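# Move the long cardboard box from the desk to a shelf

## Task

Pick up the long cardboard box lying on the desk and set it down on a shelf in the final shelving section at the far end of the aisle (either side of the aisle is fine). The box has to rest directly on the shelf board, not on top of a carton, and no part of it may overhang the shelf's front edge. If the robot tips over or is left leaning, the task counts as failed.

## Robot and tools

ROBOT. TidyBot++ is a four-caster mobile base (0.54 m long, 0.50 m wide, 0.38 m tall) carrying a single seven-joint arm with a two-finger gripper. The shoulder sits 0.12 m ahead of the base centre, 0.68 m off the floor. Arm segments: upper arm 0.42 m, forearm 0.31 m, hand 0.31 m. The arm begins folded with the hand aimed down, reaching up to 0.08 m past the base front. Cameras: base_camera (644x364, fixed on the base) and wrist_camera (644x476 fisheye, looks along the hand).

FRAMES. Base frame: origin on the floor below the base centre, x forward, y left, z up, metres. Odometry frame: where the base frame was at scene start; base_odometry reports x, y in metres and heading in rad (left positive, -3.142 to 3.142). It counts wheel turns only, so slip looks like travel and drift builds up. base_tilt gives forward/right lean in degrees.

TOOL move. One call runs one action; everything except cameras and blocking belongs to the action. Parts started together may finish at different times.
- base: one object, optional keys translate_m (forward +, -2 to 2 m), strafe_m (left +, -2 to 2 m), rotate_rad (counter-clockwise from above +, -6.3 to 6.3 rad). These are offsets relative to where the base last reported itself, along its axes at command start; not a pose.
- joints: object of absolute targets by name, radians: joint_1_rad (any angle; positive turns the arm clockwise seen from above, the opposite sense to rotate_rad), joint_2_rad (-2.249 to 2.249, shoulder, 0 = upper arm vertical), joint_3_rad (any), joint_4_rad (-2.579 to 2.579, elbow, 0 = straight), joint_5_rad (any), joint_6_rad (-2.099 to 2.099, wrist), joint_7_rad (any; with the hand down, positive turns it counter-clockwise from above). Also gripper_pos, absolute, 0 (open, about 85 mm gap) to 1 (closed); gap is roughly 85 x (1 - gripper_pos) mm. Unbounded joints go the short way, so turn in steps under half a turn.
- target: one list of seven numbers [x, y, z, qw, qx, qy, qz], an absolute hand pose in the base frame, metres then unit quaternion, the same form the hand_pose line prints. The hand point is the midpoint of the closed finger pads; hand z runs out along the fingers, fingers close along hand y. With target, joints may only contain gripper_pos.
- speeds: top speeds for this action only: translate_m / strafe_m 0.05 to 0.5 m/s (give one value under one key when combining them), rotate_rad 0.1 to 1.57 rad/s, gripper_pos 0.234 to 0.993 per s.
- min_time_s: 0.1 to 8 s, the shortest duration for each arm motion.
- cameras: list of base_camera, wrist_camera or all; [] for none. blocking: true (default) waits until everything rests; false returns within about 0.5 s while motion continues. A newer move overrides only the parts it names.

Other tools: wait(seconds 0 to 10, cameras) lets time pass and returns state, early once moves settle. stop(cameras) brakes all your running motions. zoom_image(camera, region [x0, y0, x1, y1] pixels, at most 504 by 504) enlarges part of the latest image. read_manual gives licence texts only. finished_scene(scene) ends the current scene with its number; make no further calls after it in that reply.

RESULTS. base_status, joint_status, hand_status read moving, done, off_target (resting away from target, maybe still pressing), contact_stop or time_out (unrequested stops; the part holds where it ended, and your remaining calls in that reply are skipped). not_followed / joint command not followed means a check withheld the arm targets (e.g. self-collision, with a cause:); pose unreachable applies to target. hand_pose is the measured hand, hand_target where the joint targets would put it. motor_effort gives percent of motor maximum, peak in brackets. on_its_own lists motions you did not order. ARM HIT, torque_fault, MOTOR HOT and OVER-TEMPERATURE FAULT flag collisions, overload and heating; after a fault or heat stop, resend targets once the arm accepts commands.

PRACTICAL NOTES.
- Base: acceleration is limited; a blocked base shoves until the 14 s timeout, and done may still appear though it fell short. Check position with images.
- Hand targets usually land within about 3 cm; correct by adding (wanted - measured hand_pose) to your last target. To hold still, resend hand_target, not hand_pose. The arm ignores obstacles and keeps pushing into them. Forward-pointing low poses near the base often fail. A downward-pointing hand reaches only about 0.94 m high, near the base.
- Loads make the arm sag, more when stretched; never command a held joint to its current reading. Reaching a surface shows as hand_pose ceasing to fall while commands keep lowering.
- Gripper: off_target means it closed on something and grips firmly; avoid crushing the box or gripping hard while it still rests on the desk. Fingertips extend about 19 mm past the hand point when closed.
- Balance: never drive or turn while the arm is caught on something above about 0.6 m; avoid swinging a stretched arm sideways or reaching far out from folded over nearby furniture. Backing away or retracting the arm rights a slight lean.
- Avoid drops, slams, fast swings of the load, hard hits on furniture and releasing the box while it moves. Lower it gently onto the shelf board, check it sits fully behind the front edge and off any carton, open, then withdraw and confirm the robot is upright before finishing.
- Time keeps running while you think; a running move continues meanwhile.

Each tool is called after ">>>" by a JSON object that holds its "name" and its "arguments", one argument or row to a line.

## Session

>>> {"name": "move", "arguments": {

}}

Scene clock: 0.00 s.
base_odometry: x=+0.000 y=+0.000 heading=+0.000
base_tilt: forward=+0.3 right=+0.1
base_status: not commanded
joint_positions: joint_1_rad=+0.045 joint_2_rad=-0.299 joint_3_rad=+3.157 joint_4_rad=-2.553 joint_5_rad=-0.035 joint_6_rad=-0.917 joint_7_rad=+1.557 gripper_pos=+0.000
joint_status: not commanded
motor_effort: joint_1_rad=+0 joint_2_rad=-3 joint_3_rad=+2 joint_4_rad=+11 joint_5_rad=-1 joint_6_rad=+0 joint_7_rad=+1
hand_pose: x=+0.2304 y=+0.0038 z=+0.5745 quat_wxyz=(-0.016, +0.999, -0.047, -0.014) (m; base frame)
hand_target: x=+0.2306 y=+0.0038 z=+0.5746 quat_wxyz=(-0.016, +0.999, -0.047, -0.014) (m; base frame)
hand_status: not commanded
pictures: base_camera, wrist_camera

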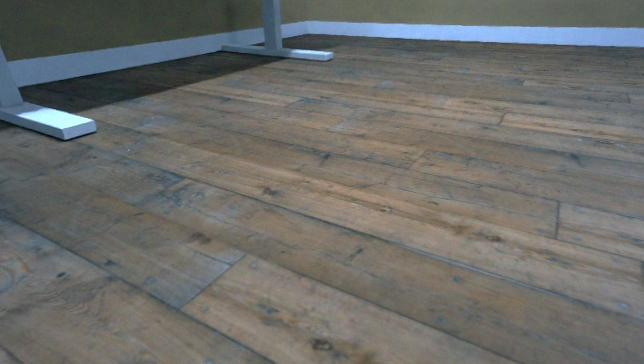

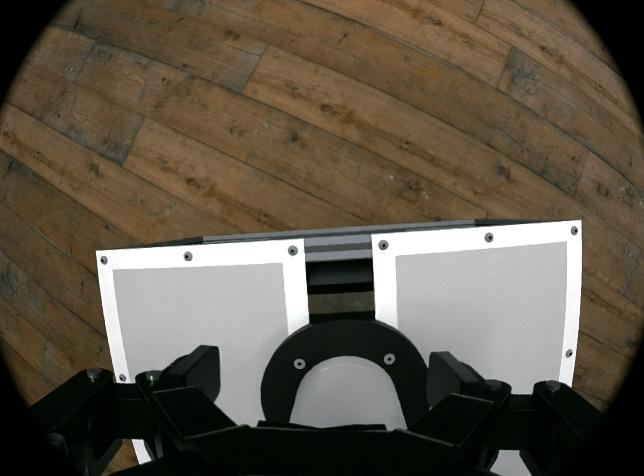

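>>> {"name": "move", "arguments": {
  "joints": {"joint_1_rad": 0.0, "joint_2_rad": -0.386, "joint_3_rad": 3.1416, "joint_4_rad": -2.5, "joint_5_rad": 0.0, "joint_6_rad": 0.3, "joint_7_rad": 1.571},
  "base": {"rotate_rad": 0.5},
  "cameras": ["wrist_camera"]
}}

>>> {"name": "move", "arguments": {
  "base": {"rotate_rad": -1.4},
  "cameras": ["wrist_camera"]
}}

>>> {"name": "move", "arguments": {
  "base": {"rotate_rad": -1.4},
  "cameras": ["wrist_camera"]
}}

>>> {"name": "move", "arguments": {
  "base": {"rotate_rad": -1.4},
  "cameras": ["wrist_camera"]
}}

Scene clock: 3.07 s.
move: done
base_odometry: x=+0.000 y=+0.000 heading=+0.500
base_tilt: forward=+0.3 right=+0.1
base_status: done
joint_positions: joint_1_rad=+0.019 joint_2_rad=-0.374 joint_3_rad=+3.157 joint_4_rad=-2.531 joint_5_rad=-0.035 joint_6_rad=+0.242 joint_7_rad=+1.557 gripper_pos=+0.000
joint_status: all done
motor_effort: joint_1_rad=+0(1) joint_2_rad=-6(6) joint_3_rad=+2(3) joint_4_rad=+17(17) joint_5_rad=-1(3) joint_6_rad=+9(10) joint_7_rad=+1(2)
hand_pose: x=+0.5200 y=-0.0153 z=+0.7948 quat_wxyz=(-0.003, +0.817, -0.037, +0.576)
hand_target: x=+0.5318 y=+0.0013 z=+0.8342 quat_wxyz=(+0.000, +0.788, +0.000, +0.616)
hand_status: not commanded

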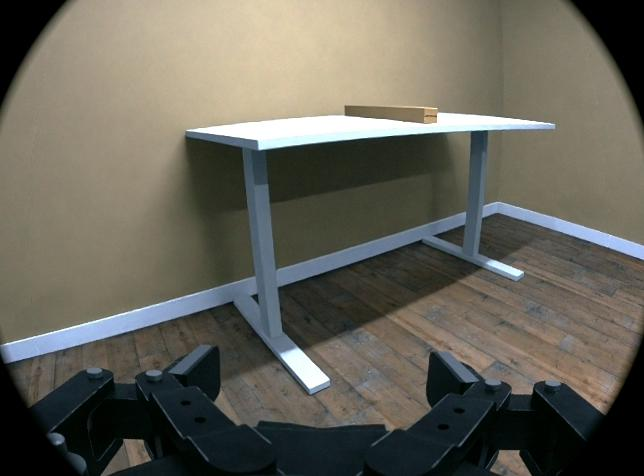

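Scene clock: 5.33 s.
move: done
base_odometry: x=+0.000 y=+0.000 heading=-0.900
base_tilt: forward=+0.3 right=+0.1
base_status: done
joint_positions: joint_1_rad=+0.015 joint_2_rad=-0.374 joint_3_rad=+3.154 joint_4_rad=-2.531 joint_5_rad=-0.035 joint_6_rad=+0.243 joint_7_rad=+1.557 gripper_pos=+0.000
joint_status: not commanded
motor_effort: joint_1_rad=+0(1) joint_2_rad=-5(7) joint_3_rad=+1(3) joint_4_rad=+17(17) joint_5_rad=-2(2) joint_6_rad=+10(10) joint_7_rad=+0(2)
hand_pose: x=+0.5203 y=-0.0122 z=+0.7952 quat_wxyz=(-0.005, +0.817, -0.034, +0.576)
hand_target: x=+0.5318 y=+0.0013 z=+0.8342 quat_wxyz=(+0.000, +0.788, +0.000, +0.616)
hand_status: not commanded

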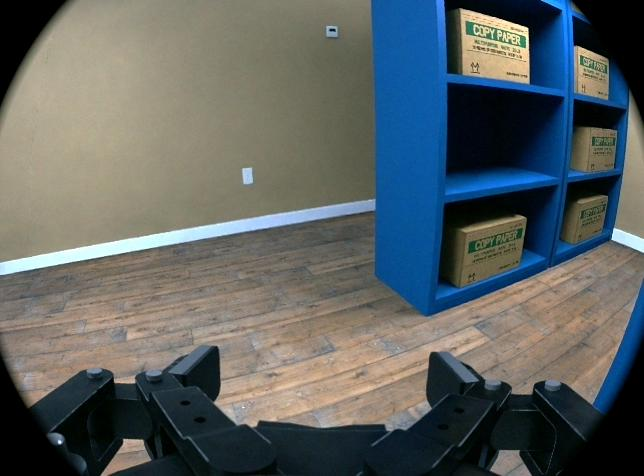

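Scene clock: 7.50 s.
move: done
base_odometry: x=+0.000 y=+0.000 heading=-2.299
base_tilt: forward=+0.3 right=+0.1
base_status: done
joint_positions: joint_1_rad=+0.014 joint_2_rad=-0.374 joint_3_rad=+3.154 joint_4_rad=-2.531 joint_5_rad=-0.035 joint_6_rad=+0.244 joint_7_rad=+1.557 gripper_pos=+0.000
joint_status: not commanded
motor_effort: joint_1_rad=+0(1) joint_2_rad=-5(7) joint_3_rad=+1(2) joint_4_rad=+17(17) joint_5_rad=-2(2) joint_6_rad=+10(10) joint_7_rad=+0(1)
hand_pose: x=+0.5203 y=-0.0120 z=+0.7954 quat_wxyz=(-0.005, +0.816, -0.033, +0.577)
hand_target: x=+0.5318 y=+0.0013 z=+0.8342 quat_wxyz=(+0.000, +0.788, +0.000, +0.616)
hand_status: not commanded

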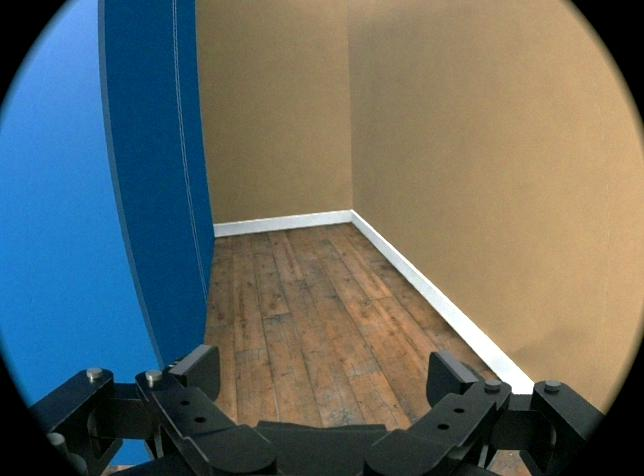

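Scene clock: 9.67 s.
move: done
base_odometry: x=+0.000 y=+0.000 heading=+2.584
base_tilt: forward=+0.2 right=+0.1
base_status: done
joint_positions: joint_1_rad=+0.014 joint_2_rad=-0.374 joint_3_rad=+3.153 joint_4_rad=-2.531 joint_5_rad=-0.035 joint_6_rad=+0.244 joint_7_rad=+1.557 gripper_pos=+0.000
joint_status: not commanded
motor_effort: joint_1_rad=+0(1) joint_2_rad=-6(7) joint_3_rad=+0(3) joint_4_rad=+17(17) joint_5_rad=-1(2) joint_6_rad=+10(10) joint_7_rad=+0(1)
hand_pose: x=+0.5204 y=-0.0119 z=+0.7954 quat_wxyz=(-0.005, +0.816, -0.033, +0.577)
hand_target: x=+0.5318 y=+0.0013 z=+0.8342 quat_wxyz=(+0.000, +0.788, +0.000, +0.616)
hand_status: not commanded

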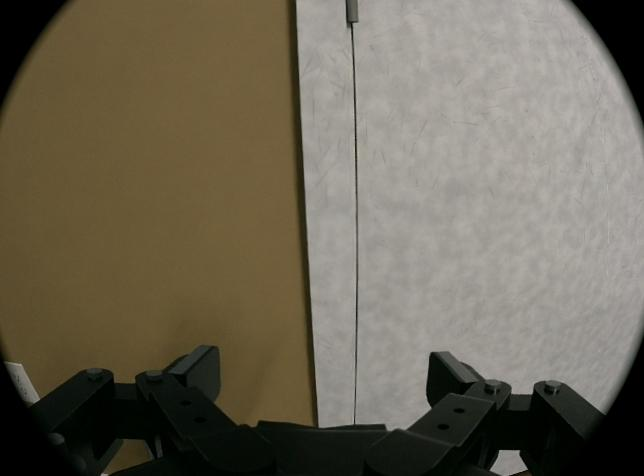

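>>> {"name": "move", "arguments": {
  "base": {"translate_m": -1.2, "strafe_m": -0.19, "rotate_rad": -1.574},
  "joints": {"joint_2_rad": -0.386, "joint_4_rad": -1.9, "joint_6_rad": -0.55},
  "cameras": ["wrist_camera"]
}}

Scene clock: 22.37 s.
move: done
base_odometry: x=+1.119 y=-0.473 heading=+1.010
base_tilt: forward=+0.3 right=+0.1
base_status: done
joint_positions: joint_1_rad=+0.013 joint_2_rad=-0.374 joint_3_rad=+3.149 joint_4_rad=-1.944 joint_5_rad=-0.035 joint_6_rad=-0.495 joint_7_rad=+1.557 gripper_pos=+0.000
joint_status: all done
motor_effort: joint_1_rad=+1(1) joint_2_rad=-8(10) joint_3_rad=+1(3) joint_4_rad=+19(19) joint_5_rad=-2(2) joint_6_rad=+9(10) joint_7_rad=+0(1)
hand_pose: x=+0.5537 y=-0.0031 z=+0.9264 quat_wxyz=(-0.014, +0.858, -0.024, +0.513)
hand_target: x=+0.5486 y=+0.0013 z=+0.9421 quat_wxyz=(+0.000, +0.858, +0.000, +0.513)
hand_status: not commanded

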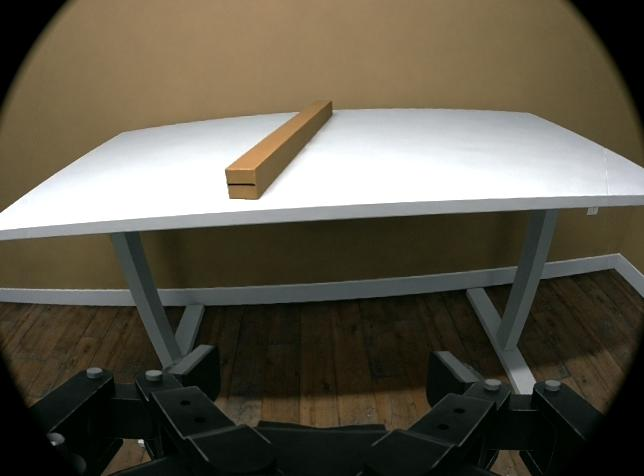

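>>> {"name": "move", "arguments": {
  "base": {"translate_m": -0.646, "strafe_m": 0.216, "rotate_rad": -3.04},
  "joints": {"joint_6_rad": -0.23},
  "cameras": ["wrist_camera"]
}}

Scene clock: 34.27 s.
move: done
base_odometry: x=+0.592 y=-0.905 heading=-2.030
base_tilt: forward=+0.3 right=+0.1
base_status: done
joint_positions: joint_1_rad=+0.011 joint_2_rad=-0.375 joint_3_rad=+3.146 joint_4_rad=-1.929 joint_5_rad=-0.035 joint_6_rad=-0.248 joint_7_rad=+1.557 gripper_pos=+0.000
joint_status: all done
motor_effort: joint_1_rad=+0(2) joint_2_rad=-8(12) joint_3_rad=+1(3) joint_4_rad=+19(21) joint_5_rad=-1(2) joint_6_rad=+10(11) joint_7_rad=+1(1)
hand_pose: x=+0.5822 y=-0.0038 z=+1.0073 quat_wxyz=(-0.014, +0.784, -0.023, +0.621)
hand_target: x=+0.5811 y=+0.0013 z=+1.0358 quat_wxyz=(+0.000, +0.766, +0.000, +0.643)
hand_status: not commanded

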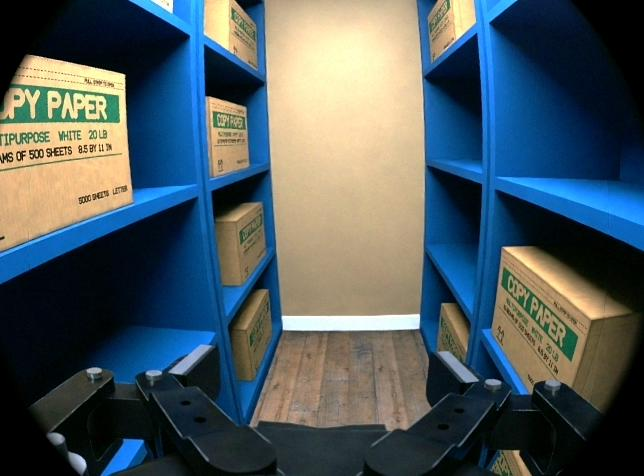

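>>> {"name": "move", "arguments": {
  "base": {"translate_m": -0.925, "strafe_m": 0.059, "rotate_rad": 2.81},
  "target": [0.6, 0.0, 1.03, 0, 0.9537, 0, 0.3007],
  "cameras": ["wrist_camera"]
}}

Scene clock: 45.50 s.
move: done
base_odometry: x=+1.055 y=-0.102 heading=+0.780
base_tilt: forward=+0.3 right=+0.1
base_status: done
joint_positions: joint_1_rad=-0.015 joint_2_rad=+0.123 joint_3_rad=+3.159 joint_4_rad=-0.868 joint_5_rad=-0.035 joint_6_rad=-1.539 joint_7_rad=+1.557 gripper_pos=+0.000
joint_status: not commanded
motor_effort: joint_1_rad=+0(3) joint_2_rad=-19(24) joint_3_rad=+2(3) joint_4_rad=+16(20) joint_5_rad=-1(2) joint_6_rad=+6(10) joint_7_rad=+0(1)
hand_pose: x=+0.6124 y=+0.0117 z=+1.0170 quat_wxyz=(-0.017, +0.953, -0.003, +0.301)
hand_target: x=+0.6000 y=+0.0000 z=+1.0300 quat_wxyz=(+0.000, +0.954, +0.000, +0.301)
hand_status: done (0.021 m and 2.0 deg from the pose sent, 0.029 m and 41.9 deg at the start)

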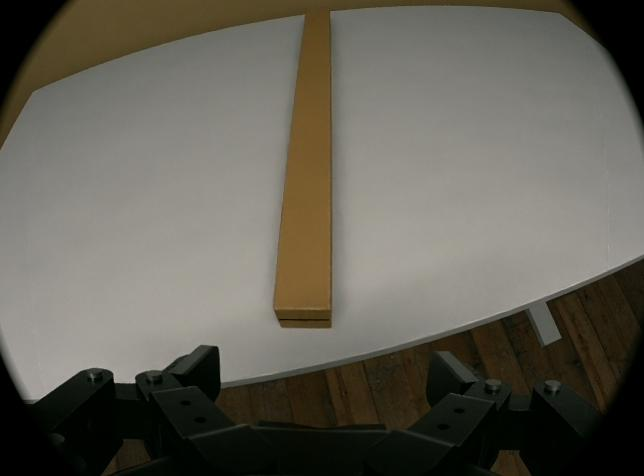

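>>> {"name": "move", "arguments": {
  "base": {"translate_m": 0.337, "strafe_m": 0.012},
  "speeds": {"translate_m": 0.25}
}}

>>> {"name": "move", "arguments": {
  "target": [0.655, 0.0, 0.95, 0, 0.9537, 0, 0.3007],
  "min_time_s": 1.5,
  "cameras": ["wrist_camera"]
}}

Scene clock: 49.73 s.
move: done
base_odometry: x=+1.287 y=+0.144 heading=+0.781
base_tilt: forward=+0.3 right=+0.1
base_status: done
joint_positions: joint_1_rad=-0.015 joint_2_rad=+0.124 joint_3_rad=+3.159 joint_4_rad=-0.864 joint_5_rad=-0.035 joint_6_rad=-1.543 joint_7_rad=+1.557 gripper_pos=+0.000
joint_status: not commanded
motor_effort: joint_1_rad=+0(1) joint_2_rad=-21(24) joint_3_rad=+1(2) joint_4_rad=+15(17) joint_5_rad=-2(2) joint_6_rad=+6(7) joint_7_rad=+0(1)
hand_pose: x=+0.6122 y=+0.0116 z=+1.0171 quat_wxyz=(-0.017, +0.954, -0.003, +0.300)
hand_target: x=+0.6000 y=+0.0000 z=+1.0300 quat_wxyz=(+0.000, +0.954, +0.000, +0.301)
hand_status: not commanded
pictures: none

Scene clock: 51.60 s.
move: done
base_odometry: x=+1.287 y=+0.144 heading=+0.781
base_tilt: forward=+0.3 right=+0.1
base_status: not commanded
joint_positions: joint_1_rad=-0.015 joint_2_rad=+0.138 joint_3_rad=+3.159 joint_4_rad=-1.054 joint_5_rad=-0.035 joint_6_rad=-1.362 joint_7_rad=+1.557 gripper_pos=+0.000
joint_status: not commanded
motor_effort: joint_1_rad=+1(1) joint_2_rad=-21(23) joint_3_rad=+2(2) joint_4_rad=+17(17) joint_5_rad=-2(3) joint_6_rad=+6(7) joint_7_rad=+0(1)
hand_pose: x=+0.6417 y=+0.0112 z=+0.9559 quat_wxyz=(-0.018, +0.957, -0.006, +0.290)
hand_target: x=+0.6550 y=+0.0000 z=+0.9500 quat_wxyz=(+0.000, +0.954, +0.000, +0.301)
hand_status: done (0.018 m and 2.5 deg from the pose sent, 0.080 m and 2.0 deg at the start)

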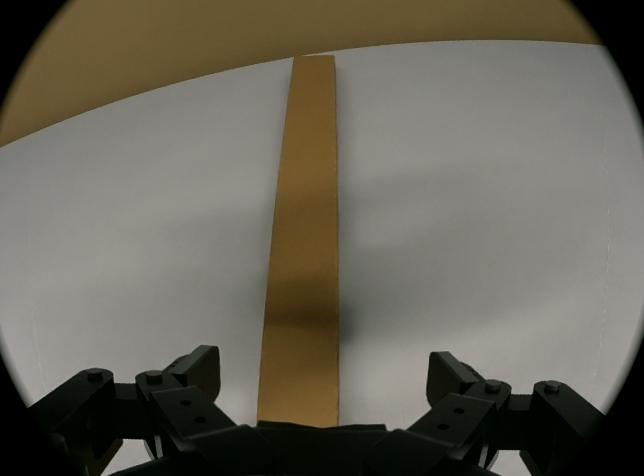

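>>> {"name": "move", "arguments": {
  "target": [0.672, 0.013, 0.885, 0, 0.9537, 0, 0.3007],
  "min_time_s": 1.5,
  "cameras": ["wrist_camera"]
}}

Scene clock: 56.67 s.
move: done
base_odometry: x=+1.287 y=+0.144 heading=+0.781
base_tilt: forward=+0.3 right=+0.1
base_status: not commanded
joint_positions: joint_1_rad=-0.024 joint_2_rad=+0.140 joint_3_rad=+3.159 joint_4_rad=-1.263 joint_5_rad=-0.035 joint_6_rad=-1.150 joint_7_rad=+1.557 gripper_pos=+0.000
joint_status: not commanded
motor_effort: joint_1_rad=+0(1) joint_2_rad=-23(24) joint_3_rad=+0(2) joint_4_rad=+17(18) joint_5_rad=-1(2) joint_6_rad=+6(7) joint_7_rad=+0(1)
hand_pose: x=+0.6605 y=+0.0155 z=+0.8924 quat_wxyz=(-0.019, +0.957, -0.005, +0.290)
hand_target: x=+0.6720 y=+0.0130 z=+0.8850 quat_wxyz=(+0.000, +0.954, +0.000, +0.301)
hand_status: done (0.014 m and 2.6 deg from the pose sent, 0.077 m and 2.5 deg at the start)

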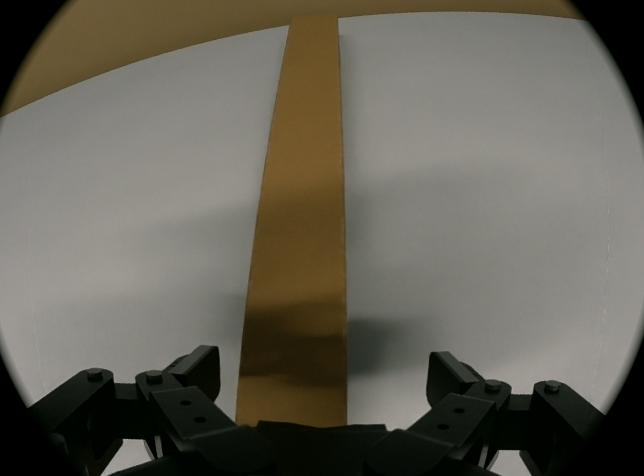

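>>> {"name": "move", "arguments": {
  "target": [0.676, 0.029, 0.872, 0, 0.9537, 0, 0.3007],
  "min_time_s": 1.5,
  "cameras": ["wrist_camera"]
}}

Scene clock: 58.83 s.
move: done
base_odometry: x=+1.287 y=+0.144 heading=+0.781
base_tilt: forward=+0.3 right=+0.1
base_status: not commanded
joint_positions: joint_1_rad=-0.059 joint_2_rad=+0.144 joint_3_rad=+3.159 joint_4_rad=-1.291 joint_5_rad=-0.031 joint_6_rad=-1.111 joint_7_rad=+1.535 gripper_pos=+0.000
joint_status: not commanded
motor_effort: joint_1_rad=+0(1) joint_2_rad=-23(23) joint_3_rad=+1(2) joint_4_rad=+17(18) joint_5_rad=-2(2) joint_6_rad=+6(6) joint_7_rad=+0(1)
hand_pose: x=+0.6647 y=+0.0332 z=+0.8828 quat_wxyz=(-0.025, +0.956, +0.001, +0.292)
hand_target: x=+0.6760 y=+0.0290 z=+0.8720 quat_wxyz=(+0.000, +0.954, +0.000, +0.301)
hand_status: done (0.016 m and 3.1 deg from the pose sent, 0.029 m and 2.6 deg at the start)

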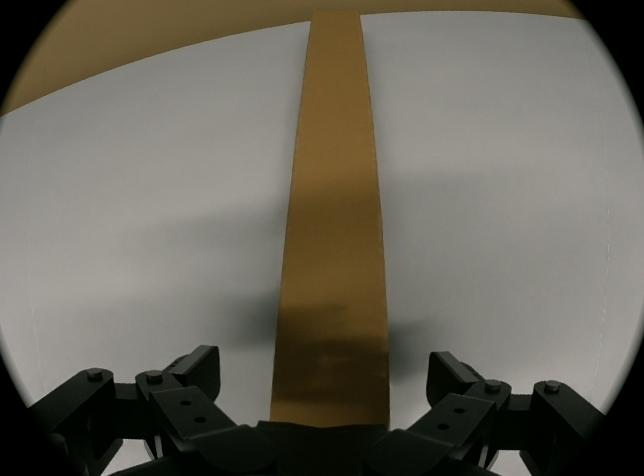

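>>> {"name": "move", "arguments": {
  "target": [0.676, 0.027, 0.863, 0, 0.9537, 0, 0.3007],
  "min_time_s": 1.0
}}

>>> {"name": "move", "arguments": {
  "joints": {"gripper_pos": 0.6},
  "speeds": {"gripper_pos": 0.234},
  "cameras": ["wrist_camera"]
}}

Scene clock: 60.63 s.
move: done
base_odometry: x=+1.287 y=+0.144 heading=+0.781
base_tilt: forward=+0.3 right=+0.1
base_status: not commanded
joint_positions: joint_1_rad=-0.059 joint_2_rad=+0.144 joint_3_rad=+3.159 joint_4_rad=-1.323 joint_5_rad=-0.031 joint_6_rad=-1.082 joint_7_rad=+1.535 gripper_pos=+0.000
joint_status: not commanded
motor_effort: joint_1_rad=+0(1) joint_2_rad=-23(24) joint_3_rad=+0(2) joint_4_rad=+17(18) joint_5_rad=-1(2) joint_6_rad=+6(6) joint_7_rad=+0(1)
hand_pose: x=+0.6654 y=+0.0331 z=+0.8725 quat_wxyz=(-0.025, +0.956, +0.000, +0.291)
hand_target: x=+0.6760 y=+0.0270 z=+0.8630 quat_wxyz=(+0.000, +0.954, +0.000, +0.301)
hand_status: done (0.016 m and 3.1 deg from the pose sent, 0.024 m and 3.1 deg at the start)
pictures: none

Scene clock: 63.70 s.
move: off_target
base_odometry: x=+1.287 y=+0.144 heading=+0.781
base_tilt: forward=+0.3 right=+0.1
base_status: not commanded
joint_positions: joint_1_rad=-0.059 joint_2_rad=+0.144 joint_3_rad=+3.159 joint_4_rad=-1.323 joint_5_rad=-0.031 joint_6_rad=-1.077 joint_7_rad=+1.535 gripper_pos=+0.514
joint_status: gripper_pos off_target (ended at +0.514, target +0.600)
motor_effort: joint_1_rad=+0(1) joint_2_rad=-20(24) joint_3_rad=+1(2) joint_4_rad=+15(18) joint_5_rad=-1(3) joint_6_rad=+6(7) joint_7_rad=+0(1)
hand_pose: x=+0.6665 y=+0.0331 z=+0.8733 quat_wxyz=(-0.025, +0.956, +0.000, +0.293)
hand_target: x=+0.6760 y=+0.0270 z=+0.8630 quat_wxyz=(+0.000, +0.954, +0.000, +0.301)
hand_status: not commanded

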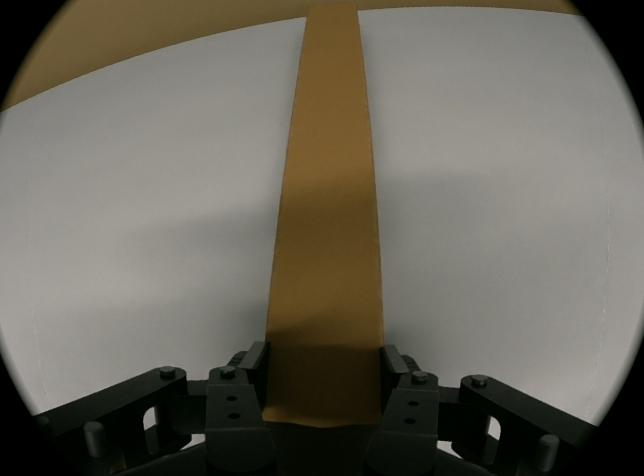

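>>> {"name": "move", "arguments": {
  "target": [0.676, 0.027, 0.93, 0, 0.9537, 0, 0.3007],
  "min_time_s": 1.5,
  "cameras": ["wrist_camera"]
}}

Scene clock: 65.93 s.
move: done
base_odometry: x=+1.287 y=+0.144 heading=+0.781
base_tilt: forward=+0.3 right=+0.1
base_status: not commanded
joint_positions: joint_1_rad=-0.059 joint_2_rad=+0.175 joint_3_rad=+3.159 joint_4_rad=-1.139 joint_5_rad=-0.031 joint_6_rad=-1.200 joint_7_rad=+1.535 gripper_pos=+0.514
joint_status: not commanded
motor_effort: joint_1_rad=+0(1) joint_2_rad=-24(25) joint_3_rad=+1(2) joint_4_rad=+18(18) joint_5_rad=-1(2) joint_6_rad=+6(7) joint_7_rad=+0(1)
hand_pose: x=+0.6782 y=+0.0344 z=+0.9235 quat_wxyz=(-0.026, +0.951, +0.003, +0.307)
hand_target: x=+0.6760 y=+0.0270 z=+0.9300 quat_wxyz=(+0.000, +0.954, +0.000, +0.301)
hand_status: done (0.010 m and 3.1 deg from the pose sent, 0.058 m and 3.0 deg at the start)

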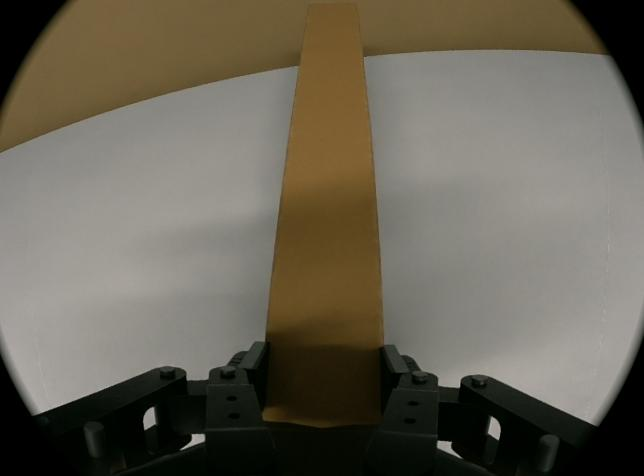

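>>> {"name": "move", "arguments": {
  "base": {"translate_m": -0.5},
  "target": [0.56, 0.02, 0.96, 0, 0.9537, 0, 0.3007],
  "min_time_s": 2.0
}}

>>> {"name": "move", "arguments": {
  "base": {"translate_m": -0.178, "strafe_m": -0.195, "rotate_rad": -2.91},
  "speeds": {"rotate_rad": 1.0},
  "cameras": ["all"]
}}

Scene clock: 69.87 s.
move: done
base_odometry: x=+0.931 y=-0.209 heading=+0.781
base_tilt: forward=+0.3 right=+0.1
base_status: done
joint_positions: joint_1_rad=-0.060 joint_2_rad=-0.051 joint_3_rad=+3.142 joint_4_rad=-1.249 joint_5_rad=-0.030 joint_6_rad=-1.281 joint_7_rad=+1.535 gripper_pos=+0.514
joint_status: not commanded
motor_effort: joint_1_rad=+0(2) joint_2_rad=-16(28) joint_3_rad=+1(2) joint_4_rad=+17(19) joint_5_rad=-2(2) joint_6_rad=+7(8) joint_7_rad=+0(1)
hand_pose: x=+0.5801 y=+0.0379 z=+0.9713 quat_wxyz=(-0.030, +0.945, +0.012, +0.324)
hand_target: x=+0.5600 y=+0.0200 z=+0.9600 quat_wxyz=(+0.000, +0.954, +0.000, +0.301)
hand_status: done (0.029 m and 4.7 deg from the pose sent, 0.125 m and 3.1 deg at the start)
pictures: none

Scene clock: 73.83 s.
move: done
base_odometry: x=+0.942 y=-0.472 heading=-2.129
base_tilt: forward=+0.3 right=+0.1
base_status: done
joint_positions: joint_1_rad=-0.054 joint_2_rad=-0.052 joint_3_rad=+3.125 joint_4_rad=-1.250 joint_5_rad=-0.025 joint_6_rad=-1.282 joint_7_rad=+1.535 gripper_pos=+0.514
joint_status: not commanded
motor_effort: joint_1_rad=+1(3) joint_2_rad=-16(20) joint_3_rad=+1(3) joint_4_rad=+17(18) joint_5_rad=-1(3) joint_6_rad=+7(7) joint_7_rad=+1(1)
hand_pose: x=+0.5792 y=+0.0414 z=+0.9708 quat_wxyz=(-0.029, +0.946, +0.017, +0.324)
hand_target: x=+0.5600 y=+0.0200 z=+0.9600 quat_wxyz=(+0.000, +0.954, +0.000, +0.301)
hand_status: not commanded
pictures: base_camera, wrist_camera

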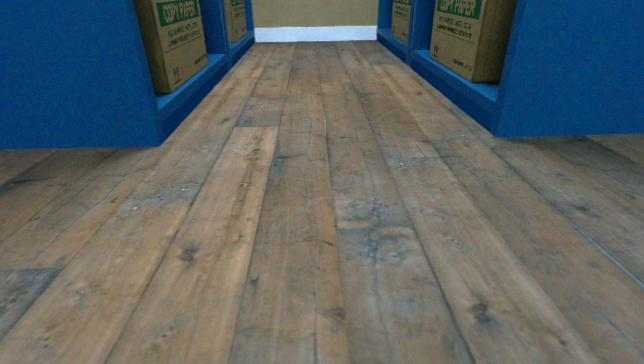

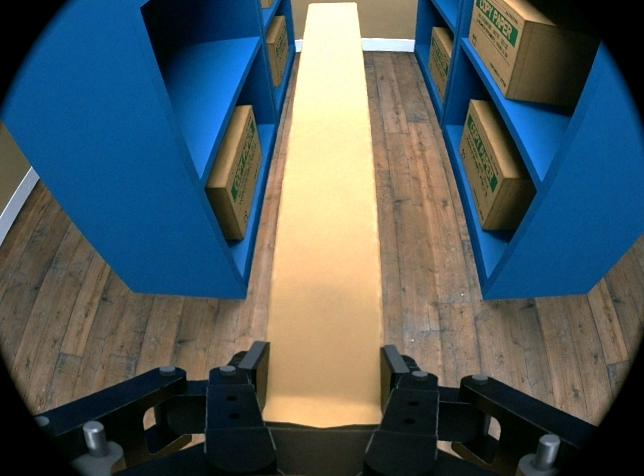

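>>> {"name": "move", "arguments": {
  "base": {"translate_m": 1.103, "strafe_m": -0.03, "rotate_rad": 0.037},
  "speeds": {"translate_m": 0.4},
  "cameras": ["all"]
}}

Scene clock: 78.80 s.
move: done
base_odometry: x=+0.332 y=-1.392 heading=-2.092
base_tilt: forward=+0.3 right=+0.1
base_status: done
joint_positions: joint_1_rad=-0.053 joint_2_rad=-0.059 joint_3_rad=+3.120 joint_4_rad=-1.252 joint_5_rad=-0.025 joint_6_rad=-1.285 joint_7_rad=+1.535 gripper_pos=+0.514
joint_status: not commanded
motor_effort: joint_1_rad=+0(3) joint_2_rad=-16(19) joint_3_rad=+1(4) joint_4_rad=+17(18) joint_5_rad=-1(3) joint_6_rad=+7(8) joint_7_rad=+0(1)
hand_pose: x=+0.5760 y=+0.0434 z=+0.9728 quat_wxyz=(-0.030, +0.945, +0.019, +0.325)
hand_target: x=+0.5600 y=+0.0200 z=+0.9600 quat_wxyz=(+0.000, +0.954, +0.000, +0.301)
hand_status: not commanded
pictures: base_camera, wrist_camera

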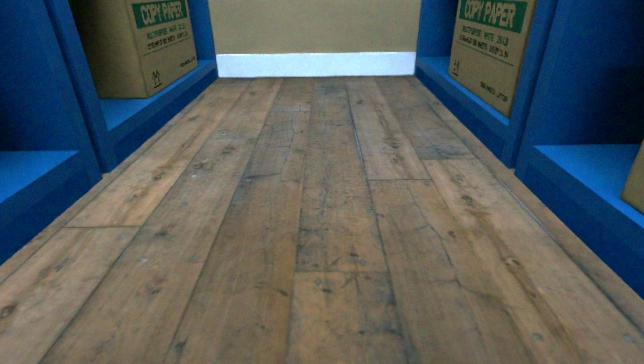

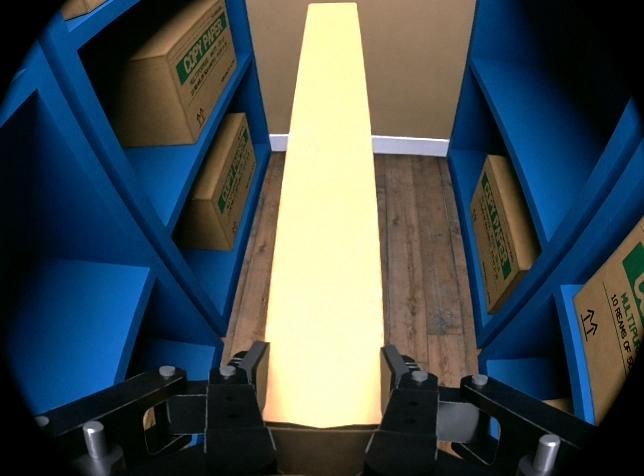

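>>> {"name": "move", "arguments": {
  "base": {"translate_m": 0.5, "strafe_m": 0.015},
  "speeds": {"translate_m": 0.3},
  "target": [0.51, -0.14, 0.84, 0, 0.9636, 0, 0.2672],
  "min_time_s": 2.5,
  "cameras": ["all"]
}}

Scene clock: 84.50 s.
move: done
base_odometry: x=+0.096 y=-1.833 heading=-2.093
base_tilt: forward=+0.3 right=+0.1
base_status: done
joint_positions: joint_1_rad=+0.090 joint_2_rad=-0.102 joint_3_rad=+3.497 joint_4_rad=-1.646 joint_5_rad=-0.143 joint_6_rad=-1.174 joint_7_rad=+2.066 gripper_pos=+0.514
joint_status: not commanded
motor_effort: joint_1_rad=+0(1) joint_2_rad=-15(19) joint_3_rad=+1(2) joint_4_rad=+17(18) joint_5_rad=-3(4) joint_6_rad=+5(8) joint_7_rad=+0(1)
hand_pose: x=+0.5004 y=-0.1394 z=+0.8273 quat_wxyz=(+0.015, +0.975, +0.008, +0.224)
hand_target: x=+0.5100 y=-0.1400 z=+0.8400 quat_wxyz=(+0.000, +0.964, +0.000, +0.267)
hand_status: done (0.016 m and 5.5 deg from the pose sent, 0.236 m and 8.0 deg at the start)
pictures: base_camera, wrist_camera

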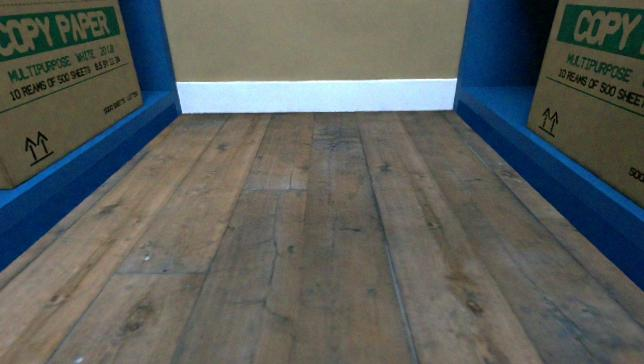

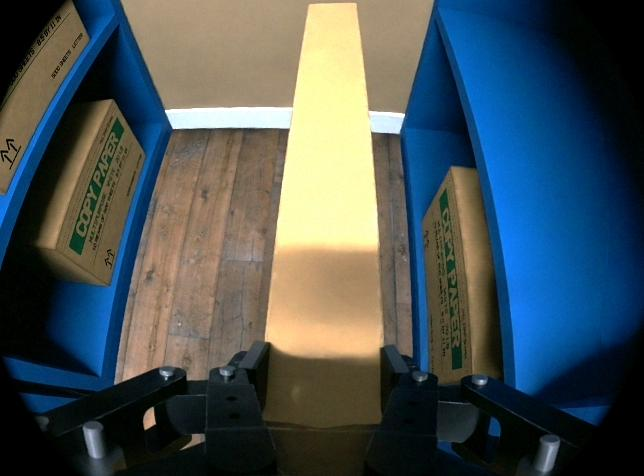

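>>> {"name": "zoom_image", "arguments": {
  "camera": "wrist_camera",
  "region": [380, 0, 640, 440]
}}

Scaled by 1.145.

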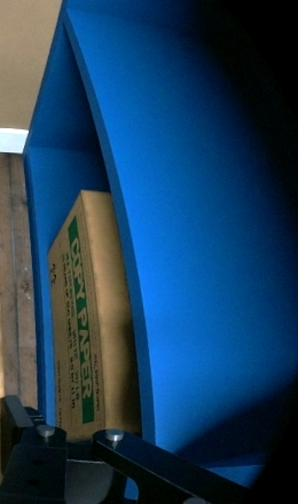

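>>> {"name": "move", "arguments": {
  "base": {"translate_m": 0.38},
  "speeds": {"translate_m": 0.3},
  "target": [0.5, -0.22, 0.72, 0.0658, 0.9403, 0.0233, 0.333],
  "min_time_s": 2.5,
  "cameras": ["wrist_camera"]
}}

Scene clock: 90.83 s.
move: done
base_odometry: x=-0.093 y=-2.163 heading=-2.092
base_tilt: forward=+0.3 right=+0.1
base_status: done
joint_positions: joint_1_rad=+0.182 joint_2_rad=-0.076 joint_3_rad=+3.680 joint_4_rad=-2.079 joint_5_rad=-0.543 joint_6_rad=-0.651 joint_7_rad=+2.782 gripper_pos=+0.514
joint_status: not commanded
motor_effort: joint_1_rad=+1(1) joint_2_rad=-14(17) joint_3_rad=+0(2) joint_4_rad=+16(18) joint_5_rad=-5(5) joint_6_rad=+4(5) joint_7_rad=+0(2)
hand_pose: x=+0.4981 y=-0.2000 z=+0.7194 quat_wxyz=(+0.055, +0.946, +0.059, +0.314)
hand_target: x=+0.5000 y=-0.2200 z=+0.7200 quat_wxyz=(+0.066, +0.940, +0.023, +0.333)
hand_status: done (0.020 m and 4.8 deg from the pose sent, 0.134 m and 14.5 deg at the start)

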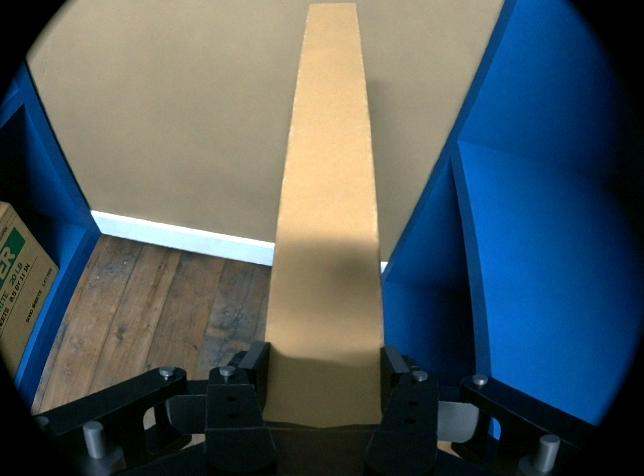

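>>> {"name": "move", "arguments": {
  "target": [0.49, -0.37, 0.655, 0.0797, 0.9405, -0.0161, 0.33],
  "min_time_s": 2.5,
  "cameras": ["wrist_camera"]
}}

Scene clock: 95.17 s.
move: done
base_odometry: x=-0.093 y=-2.163 heading=-2.092
base_tilt: forward=+0.3 right=+0.1
base_status: not commanded
joint_positions: joint_1_rad=+0.992 joint_2_rad=+0.272 joint_3_rad=+3.232 joint_4_rad=-1.988 joint_5_rad=-0.874 joint_6_rad=-0.651 joint_7_rad=+3.279 gripper_pos=+0.514
joint_status: not commanded
motor_effort: joint_1_rad=+0(1) joint_2_rad=-24(25) joint_3_rad=+0(2) joint_4_rad=+14(16) joint_5_rad=-4(5) joint_6_rad=+1(4) joint_7_rad=+0(2)
hand_pose: x=+0.4690 y=-0.3468 z=+0.6329 quat_wxyz=(+0.057, +0.953, -0.009, +0.297)
hand_target: x=+0.4900 y=-0.3700 z=+0.6550 quat_wxyz=(+0.080, +0.940, -0.016, +0.330)
hand_status: done (0.038 m and 4.9 deg from the pose sent, 0.182 m and 9.3 deg at the start)

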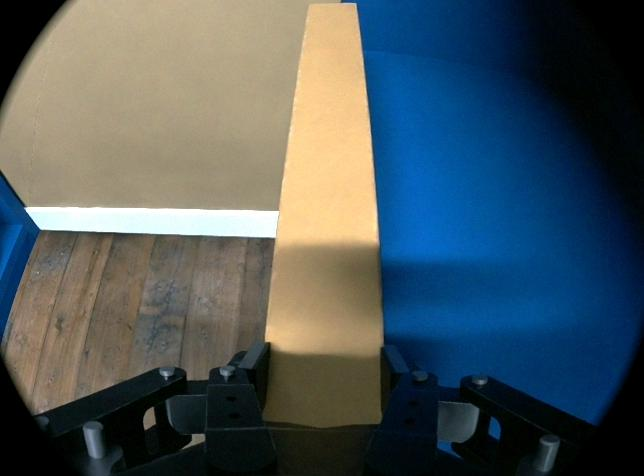

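>>> {"name": "move", "arguments": {
  "target": [0.51, -0.50, 0.652, 0.1134, 0.9359, 0.0187, 0.3329],
  "min_time_s": 2.5,
  "cameras": ["wrist_camera"]
}}

Scene clock: 98.87 s.
move: done
base_odometry: x=-0.093 y=-2.163 heading=-2.092
base_tilt: forward=+0.3 right=+0.1
base_status: not commanded
joint_positions: joint_1_rad=+1.478 joint_2_rad=+0.579 joint_3_rad=+2.621 joint_4_rad=-1.614 joint_5_rad=-0.462 joint_6_rad=-0.605 joint_7_rad=+3.041 gripper_pos=+0.514
joint_status: not commanded
motor_effort: joint_1_rad=+1(1) joint_2_rad=-30(31) joint_3_rad=-5(6) joint_4_rad=+15(16) joint_5_rad=-5(6) joint_6_rad=+3(3) joint_7_rad=+0(1)
hand_pose: x=+0.5118 y=-0.4663 z=+0.6385 quat_wxyz=(+0.071, +0.940, +0.021, +0.334)
hand_target: x=+0.5100 y=-0.5000 z=+0.6520 quat_wxyz=(+0.113, +0.936, +0.019, +0.333)
hand_status: done (0.036 m and 4.9 deg from the pose sent, 0.160 m and 8.6 deg at the start)

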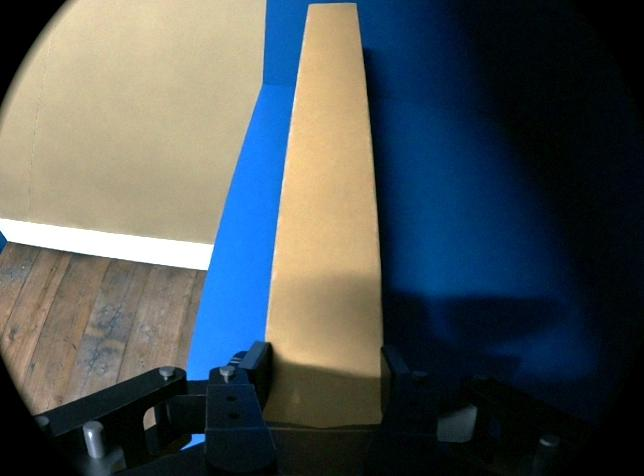

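>>> {"name": "move", "arguments": {
  "target": [0.505, -0.527, 0.634, 0.1124, 0.9503, 0.0239, 0.2893],
  "min_time_s": 2.0
}}

Scene clock: 102.30 s.
move: off_target
base_odometry: x=-0.093 y=-2.163 heading=-2.092
base_tilt: forward=+0.3 right=+0.1
base_status: not commanded
joint_positions: joint_1_rad=+1.393 joint_2_rad=+0.620 joint_3_rad=+2.730 joint_4_rad=-1.556 joint_5_rad=-0.410 joint_6_rad=-0.606 joint_7_rad=+2.996 gripper_pos=+0.514
joint_status: not commanded
motor_effort: joint_1_rad=+1(2) joint_2_rad=-32(33) joint_3_rad=-5(5) joint_4_rad=+21(22) joint_5_rad=-5(5) joint_6_rad=+3(4) joint_7_rad=+0(1)
hand_pose: x=+0.5067 y=-0.4942 z=+0.6139 quat_wxyz=(+0.083, +0.950, +0.014, +0.302)
hand_target: x=+0.5050 y=-0.5270 z=+0.6340 quat_wxyz=(+0.112, +0.950, +0.024, +0.289)
hand_status: off_target (0.038 m and 3.8 deg from the pose sent, 0.061 m and 7.1 deg at the start)
pictures: none

>>> {"name": "move", "arguments": {
  "target": [0.505, -0.527, 0.624, 0.1121, 0.9541, 0.0254, 0.2769],
  "min_time_s": 1.5,
  "cameras": ["wrist_camera"]
}}

Scene clock: 104.80 s.
move: off_target
base_odometry: x=-0.093 y=-2.163 heading=-2.092
base_tilt: forward=+0.3 right=+0.1
base_status: not commanded
joint_positions: joint_1_rad=+1.377 joint_2_rad=+0.633 joint_3_rad=+2.740 joint_4_rad=-1.538 joint_5_rad=-0.373 joint_6_rad=-0.606 joint_7_rad=+2.966 gripper_pos=+0.514
joint_status: not commanded
motor_effort: joint_1_rad=+1(1) joint_2_rad=-34(35) joint_3_rad=-4(6) joint_4_rad=+20(22) joint_5_rad=-4(5) joint_6_rad=+4(4) joint_7_rad=+0(1)
hand_pose: x=+0.5069 y=-0.5000 z=+0.6080 quat_wxyz=(+0.086, +0.952, +0.015, +0.292)
hand_target: x=+0.5050 y=-0.5270 z=+0.6240 quat_wxyz=(+0.112, +0.954, +0.025, +0.277)
hand_status: off_target (0.031 m and 3.7 deg from the pose sent, 0.034 m and 4.6 deg at the start)

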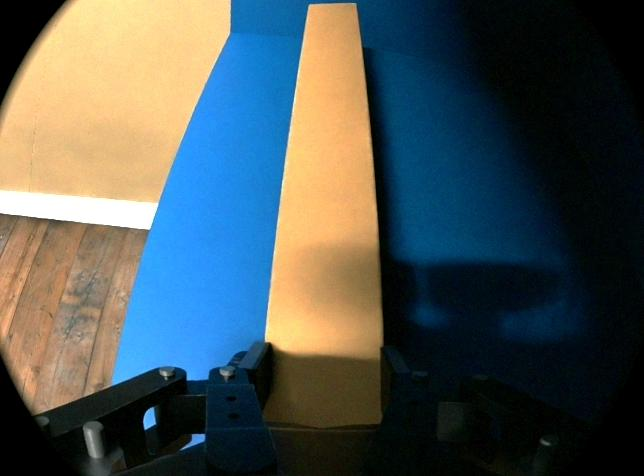

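>>> {"name": "move", "arguments": {
  "target": [0.505, -0.527, 0.613, 0.1121, 0.9541, 0.0254, 0.2769],
  "min_time_s": 1.2
}}

>>> {"name": "move", "arguments": {
  "target": [0.505, -0.527, 0.604, 0.1121, 0.9541, 0.0254, 0.2769],
  "min_time_s": 1.2
}}

Scene clock: 106.67 s.
move: done
base_odometry: x=-0.093 y=-2.163 heading=-2.092
base_tilt: forward=+0.3 right=+0.2
base_status: not commanded
joint_positions: joint_1_rad=+1.377 joint_2_rad=+0.645 joint_3_rad=+2.740 joint_4_rad=-1.526 joint_5_rad=-0.336 joint_6_rad=-0.606 joint_7_rad=+2.949 gripper_pos=+0.514
joint_status: not commanded
motor_effort: joint_1_rad=+1(2) joint_2_rad=-34(35) joint_3_rad=-4(5) joint_4_rad=+16(20) joint_5_rad=-4(5) joint_6_rad=+3(4) joint_7_rad=+1(1)
hand_pose: x=+0.5032 y=-0.5054 z=+0.6020 quat_wxyz=(+0.089, +0.955, +0.018, +0.283)
hand_target: x=+0.5050 y=-0.5270 z=+0.6130 quat_wxyz=(+0.112, +0.954, +0.025, +0.277)
hand_status: done (0.024 m and 2.9 deg from the pose sent, 0.028 m and 3.7 deg at the start)
pictures: none

Scene clock: 108.17 s.
move: done
base_odometry: x=-0.093 y=-2.163 heading=-2.092
base_tilt: forward=+0.3 right=+0.1
base_status: not commanded
joint_positions: joint_1_rad=+1.377 joint_2_rad=+0.658 joint_3_rad=+2.726 joint_4_rad=-1.521 joint_5_rad=-0.306 joint_6_rad=-0.606 joint_7_rad=+2.933 gripper_pos=+0.514
joint_status: not commanded
motor_effort: joint_1_rad=+0(2) joint_2_rad=-33(34) joint_3_rad=-4(6) joint_4_rad=+14(16) joint_5_rad=-4(5) joint_6_rad=+3(4) joint_7_rad=+1(1)
hand_pose: x=+0.5058 y=-0.5037 z=+0.5968 quat_wxyz=(+0.086, +0.956, +0.024, +0.280)
hand_target: x=+0.5050 y=-0.5270 z=+0.6040 quat_wxyz=(+0.112, +0.954, +0.025, +0.277)
hand_status: done (0.024 m and 3.0 deg from the pose sent, 0.022 m and 2.9 deg at the start)
pictures: none

>>> {"name": "move", "arguments": {
  "target": [0.505, -0.527, 0.597, 0.1124, 0.952, 0.0247, 0.2832],
  "min_time_s": 1.2
}}

>>> {"name": "move", "arguments": {
  "target": [0.505, -0.527, 0.59, 0.1124, 0.952, 0.0247, 0.2832],
  "min_time_s": 1.2,
  "cameras": ["wrist_camera"]
}}

Scene clock: 110.33 s.
move: done
base_odometry: x=-0.093 y=-2.163 heading=-2.092
base_tilt: forward=+0.3 right=+0.1
base_status: not commanded
joint_positions: joint_1_rad=+1.413 joint_2_rad=+0.673 joint_3_rad=+2.670 joint_4_rad=-1.521 joint_5_rad=-0.268 joint_6_rad=-0.602 joint_7_rad=+2.914 gripper_pos=+0.514
joint_status: not commanded
motor_effort: joint_1_rad=+0(0) joint_2_rad=-32(33) joint_3_rad=-5(6) joint_4_rad=+14(14) joint_5_rad=-4(5) joint_6_rad=+4(4) joint_7_rad=+0(1)
hand_pose: x=+0.5071 y=-0.5017 z=+0.5963 quat_wxyz=(+0.082, +0.955, +0.027, +0.285)
hand_target: x=+0.5050 y=-0.5270 z=+0.5970 quat_wxyz=(+0.112, +0.952, +0.025, +0.283)
hand_status: done (0.025 m and 3.5 deg from the pose sent, 0.023 m and 3.0 deg at the start)
pictures: none

Scene clock: 111.83 s.
move: done
base_odometry: x=-0.093 y=-2.163 heading=-2.092
base_tilt: forward=+0.3 right=+0.1
base_status: not commanded
joint_positions: joint_1_rad=+1.424 joint_2_rad=+0.680 joint_3_rad=+2.644 joint_4_rad=-1.521 joint_5_rad=-0.240 joint_6_rad=-0.588 joint_7_rad=+2.898 gripper_pos=+0.514
joint_status: not commanded
motor_effort: joint_1_rad=+0(0) joint_2_rad=-31(32) joint_3_rad=-5(6) joint_4_rad=+13(13) joint_5_rad=-4(4) joint_6_rad=+4(5) joint_7_rad=+1(1)
hand_pose: x=+0.5096 y=-0.5029 z=+0.5963 quat_wxyz=(+0.086, +0.954, +0.030, +0.287)
hand_target: x=+0.5050 y=-0.5270 z=+0.5900 quat_wxyz=(+0.112, +0.952, +0.025, +0.283)
hand_status: done (0.025 m and 3.1 deg from the pose sent, 0.026 m and 3.5 deg at the start)

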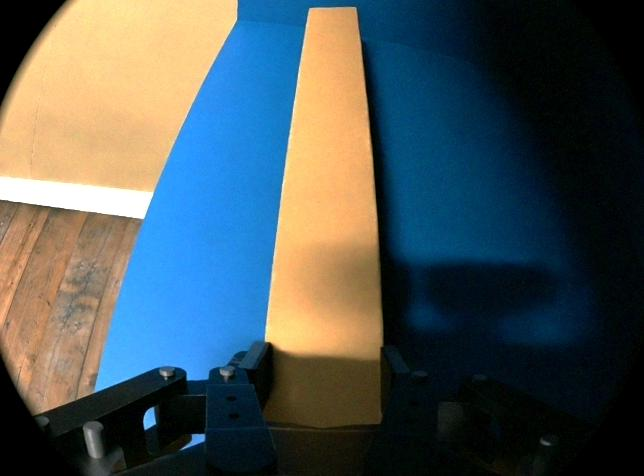

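>>> {"name": "move", "arguments": {
  "joints": {"gripper_pos": 0.2},
  "speeds": {"gripper_pos": 0.234},
  "cameras": ["wrist_camera"]
}}

Scene clock: 114.87 s.
move: done
base_odometry: x=-0.093 y=-2.163 heading=-2.092
base_tilt: forward=+0.3 right=+0.1
base_status: not commanded
joint_positions: joint_1_rad=+1.424 joint_2_rad=+0.698 joint_3_rad=+2.644 joint_4_rad=-1.521 joint_5_rad=-0.236 joint_6_rad=-0.580 joint_7_rad=+2.898 gripper_pos=+0.200
joint_status: all done
motor_effort: joint_1_rad=+0(1) joint_2_rad=-33(34) joint_3_rad=-5(6) joint_4_rad=+14(14) joint_5_rad=-4(5) joint_6_rad=+3(5) joint_7_rad=+0(1)
hand_pose: x=+0.5098 y=-0.5036 z=+0.5871 quat_wxyz=(+0.082, +0.954, +0.028, +0.286)
hand_target: x=+0.5050 y=-0.5270 z=+0.5900 quat_wxyz=(+0.112, +0.952, +0.025, +0.283)
hand_status: not commanded

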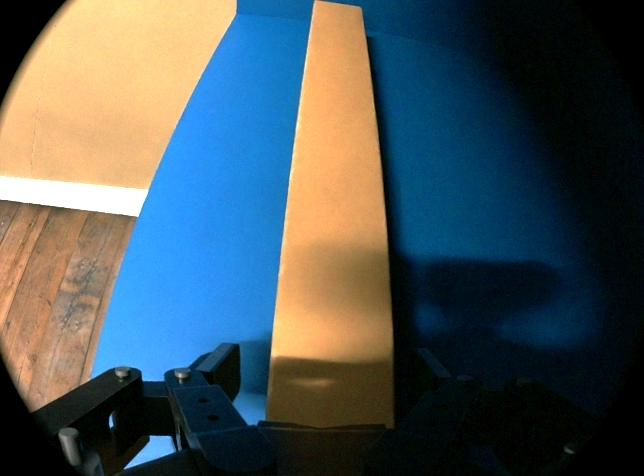

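>>> {"name": "move", "arguments": {
  "target": [0.50, -0.527, 0.643, 0.1124, 0.952, 0.0247, 0.2832],
  "min_time_s": 1.5,
  "cameras": ["wrist_camera"]
}}

Scene clock: 116.93 s.
move: done
base_odometry: x=-0.093 y=-2.163 heading=-2.092
base_tilt: forward=+0.3 right=+0.1
base_status: not commanded
joint_positions: joint_1_rad=+1.382 joint_2_rad=+0.668 joint_3_rad=+2.779 joint_4_rad=-1.503 joint_5_rad=-0.273 joint_6_rad=-0.636 joint_7_rad=+2.914 gripper_pos=+0.200
joint_status: not commanded
motor_effort: joint_1_rad=-1(1) joint_2_rad=-37(37) joint_3_rad=-5(6) joint_4_rad=+18(18) joint_5_rad=-4(4) joint_6_rad=+3(4) joint_7_rad=+0(1)
hand_pose: x=+0.4749 y=-0.5213 z=+0.5832 quat_wxyz=(+0.087, +0.964, +0.009, +0.252)
hand_target: x=+0.5000 y=-0.5270 z=+0.6430 quat_wxyz=(+0.112, +0.952, +0.025, +0.283)
hand_status: done (0.065 m and 5.1 deg from the pose sent, 0.061 m and 3.5 deg at the start)

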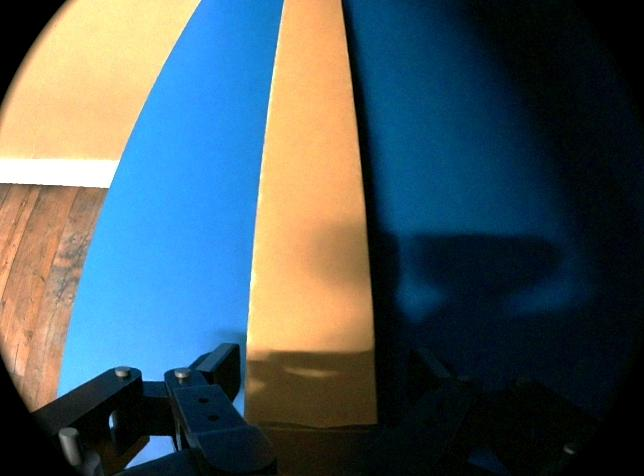

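>>> {"name": "move", "arguments": {
  "target": [0.52, -0.505, 0.675, 0.1125, 0.9435, 0.0217, 0.31],
  "min_time_s": 2.0,
  "cameras": ["wrist_camera"]
}}

Scene clock: 119.93 s.
move: off_target
base_odometry: x=-0.093 y=-2.163 heading=-2.092
base_tilt: forward=+0.3 right=+0.1
base_status: not commanded
joint_positions: joint_1_rad=+1.343 joint_2_rad=+0.653 joint_3_rad=+2.816 joint_4_rad=-1.503 joint_5_rad=-0.378 joint_6_rad=-0.644 joint_7_rad=+2.942 gripper_pos=+0.200
joint_status: not commanded
motor_effort: joint_1_rad=-1(3) joint_2_rad=-44(44) joint_3_rad=-5(6) joint_4_rad=+21(21) joint_5_rad=-4(5) joint_6_rad=+3(4) joint_7_rad=+0(1)
hand_pose: x=+0.4937 y=-0.5131 z=+0.5942 quat_wxyz=(+0.078, +0.959, -0.006, +0.274)
hand_target: x=+0.5200 y=-0.5050 z=+0.6750 quat_wxyz=(+0.113, +0.944, +0.022, +0.310)
hand_status: off_target (0.085 m and 6.7 deg from the pose sent, 0.104 m and 7.7 deg at the start)

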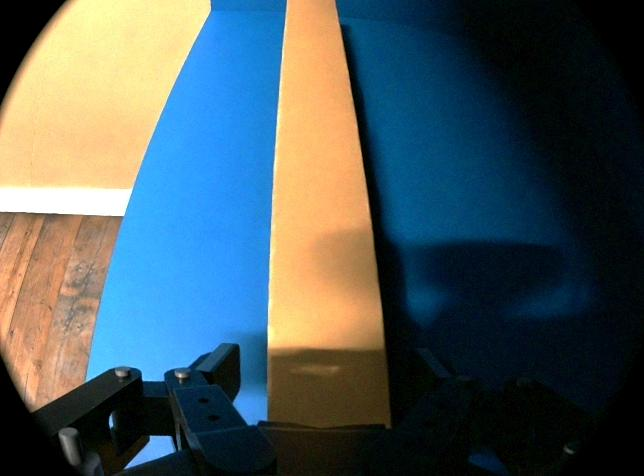

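>>> {"name": "move", "arguments": {
  "target": [0.505, -0.51, 0.63, 0.1872, 0.9372, 0.0411, 0.292],
  "joints": {"gripper_pos": 0.0},
  "min_time_s": 2.0,
  "cameras": ["wrist_camera"]
}}

Scene clock: 124.43 s.
move: done
base_odometry: x=-0.093 y=-2.163 heading=-2.092
base_tilt: forward=+0.3 right=+0.1
base_status: not commanded
joint_positions: joint_1_rad=+1.502 joint_2_rad=+0.614 joint_3_rad=+2.504 joint_4_rad=-1.645 joint_5_rad=-0.027 joint_6_rad=-0.393 joint_7_rad=+2.734 gripper_pos=+0.000
joint_status: all done
motor_effort: joint_1_rad=+0(2) joint_2_rad=-29(44) joint_3_rad=-6(6) joint_4_rad=+14(21) joint_5_rad=-3(5) joint_6_rad=+5(6) joint_7_rad=+1(1)
hand_pose: x=+0.5082 y=-0.5028 z=+0.6238 quat_wxyz=(+0.162, +0.942, +0.036, +0.291)
hand_target: x=+0.5050 y=-0.5100 z=+0.6300 quat_wxyz=(+0.187, +0.937, +0.041, +0.292)
hand_status: done (0.010 m and 3.0 deg from the pose sent, 0.038 m and 14.0 deg at the start)

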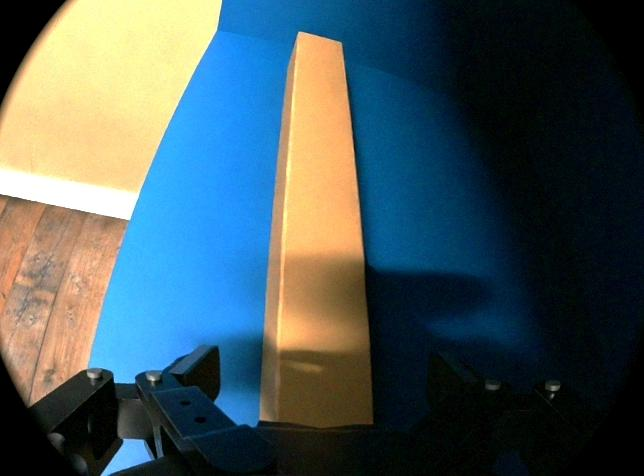

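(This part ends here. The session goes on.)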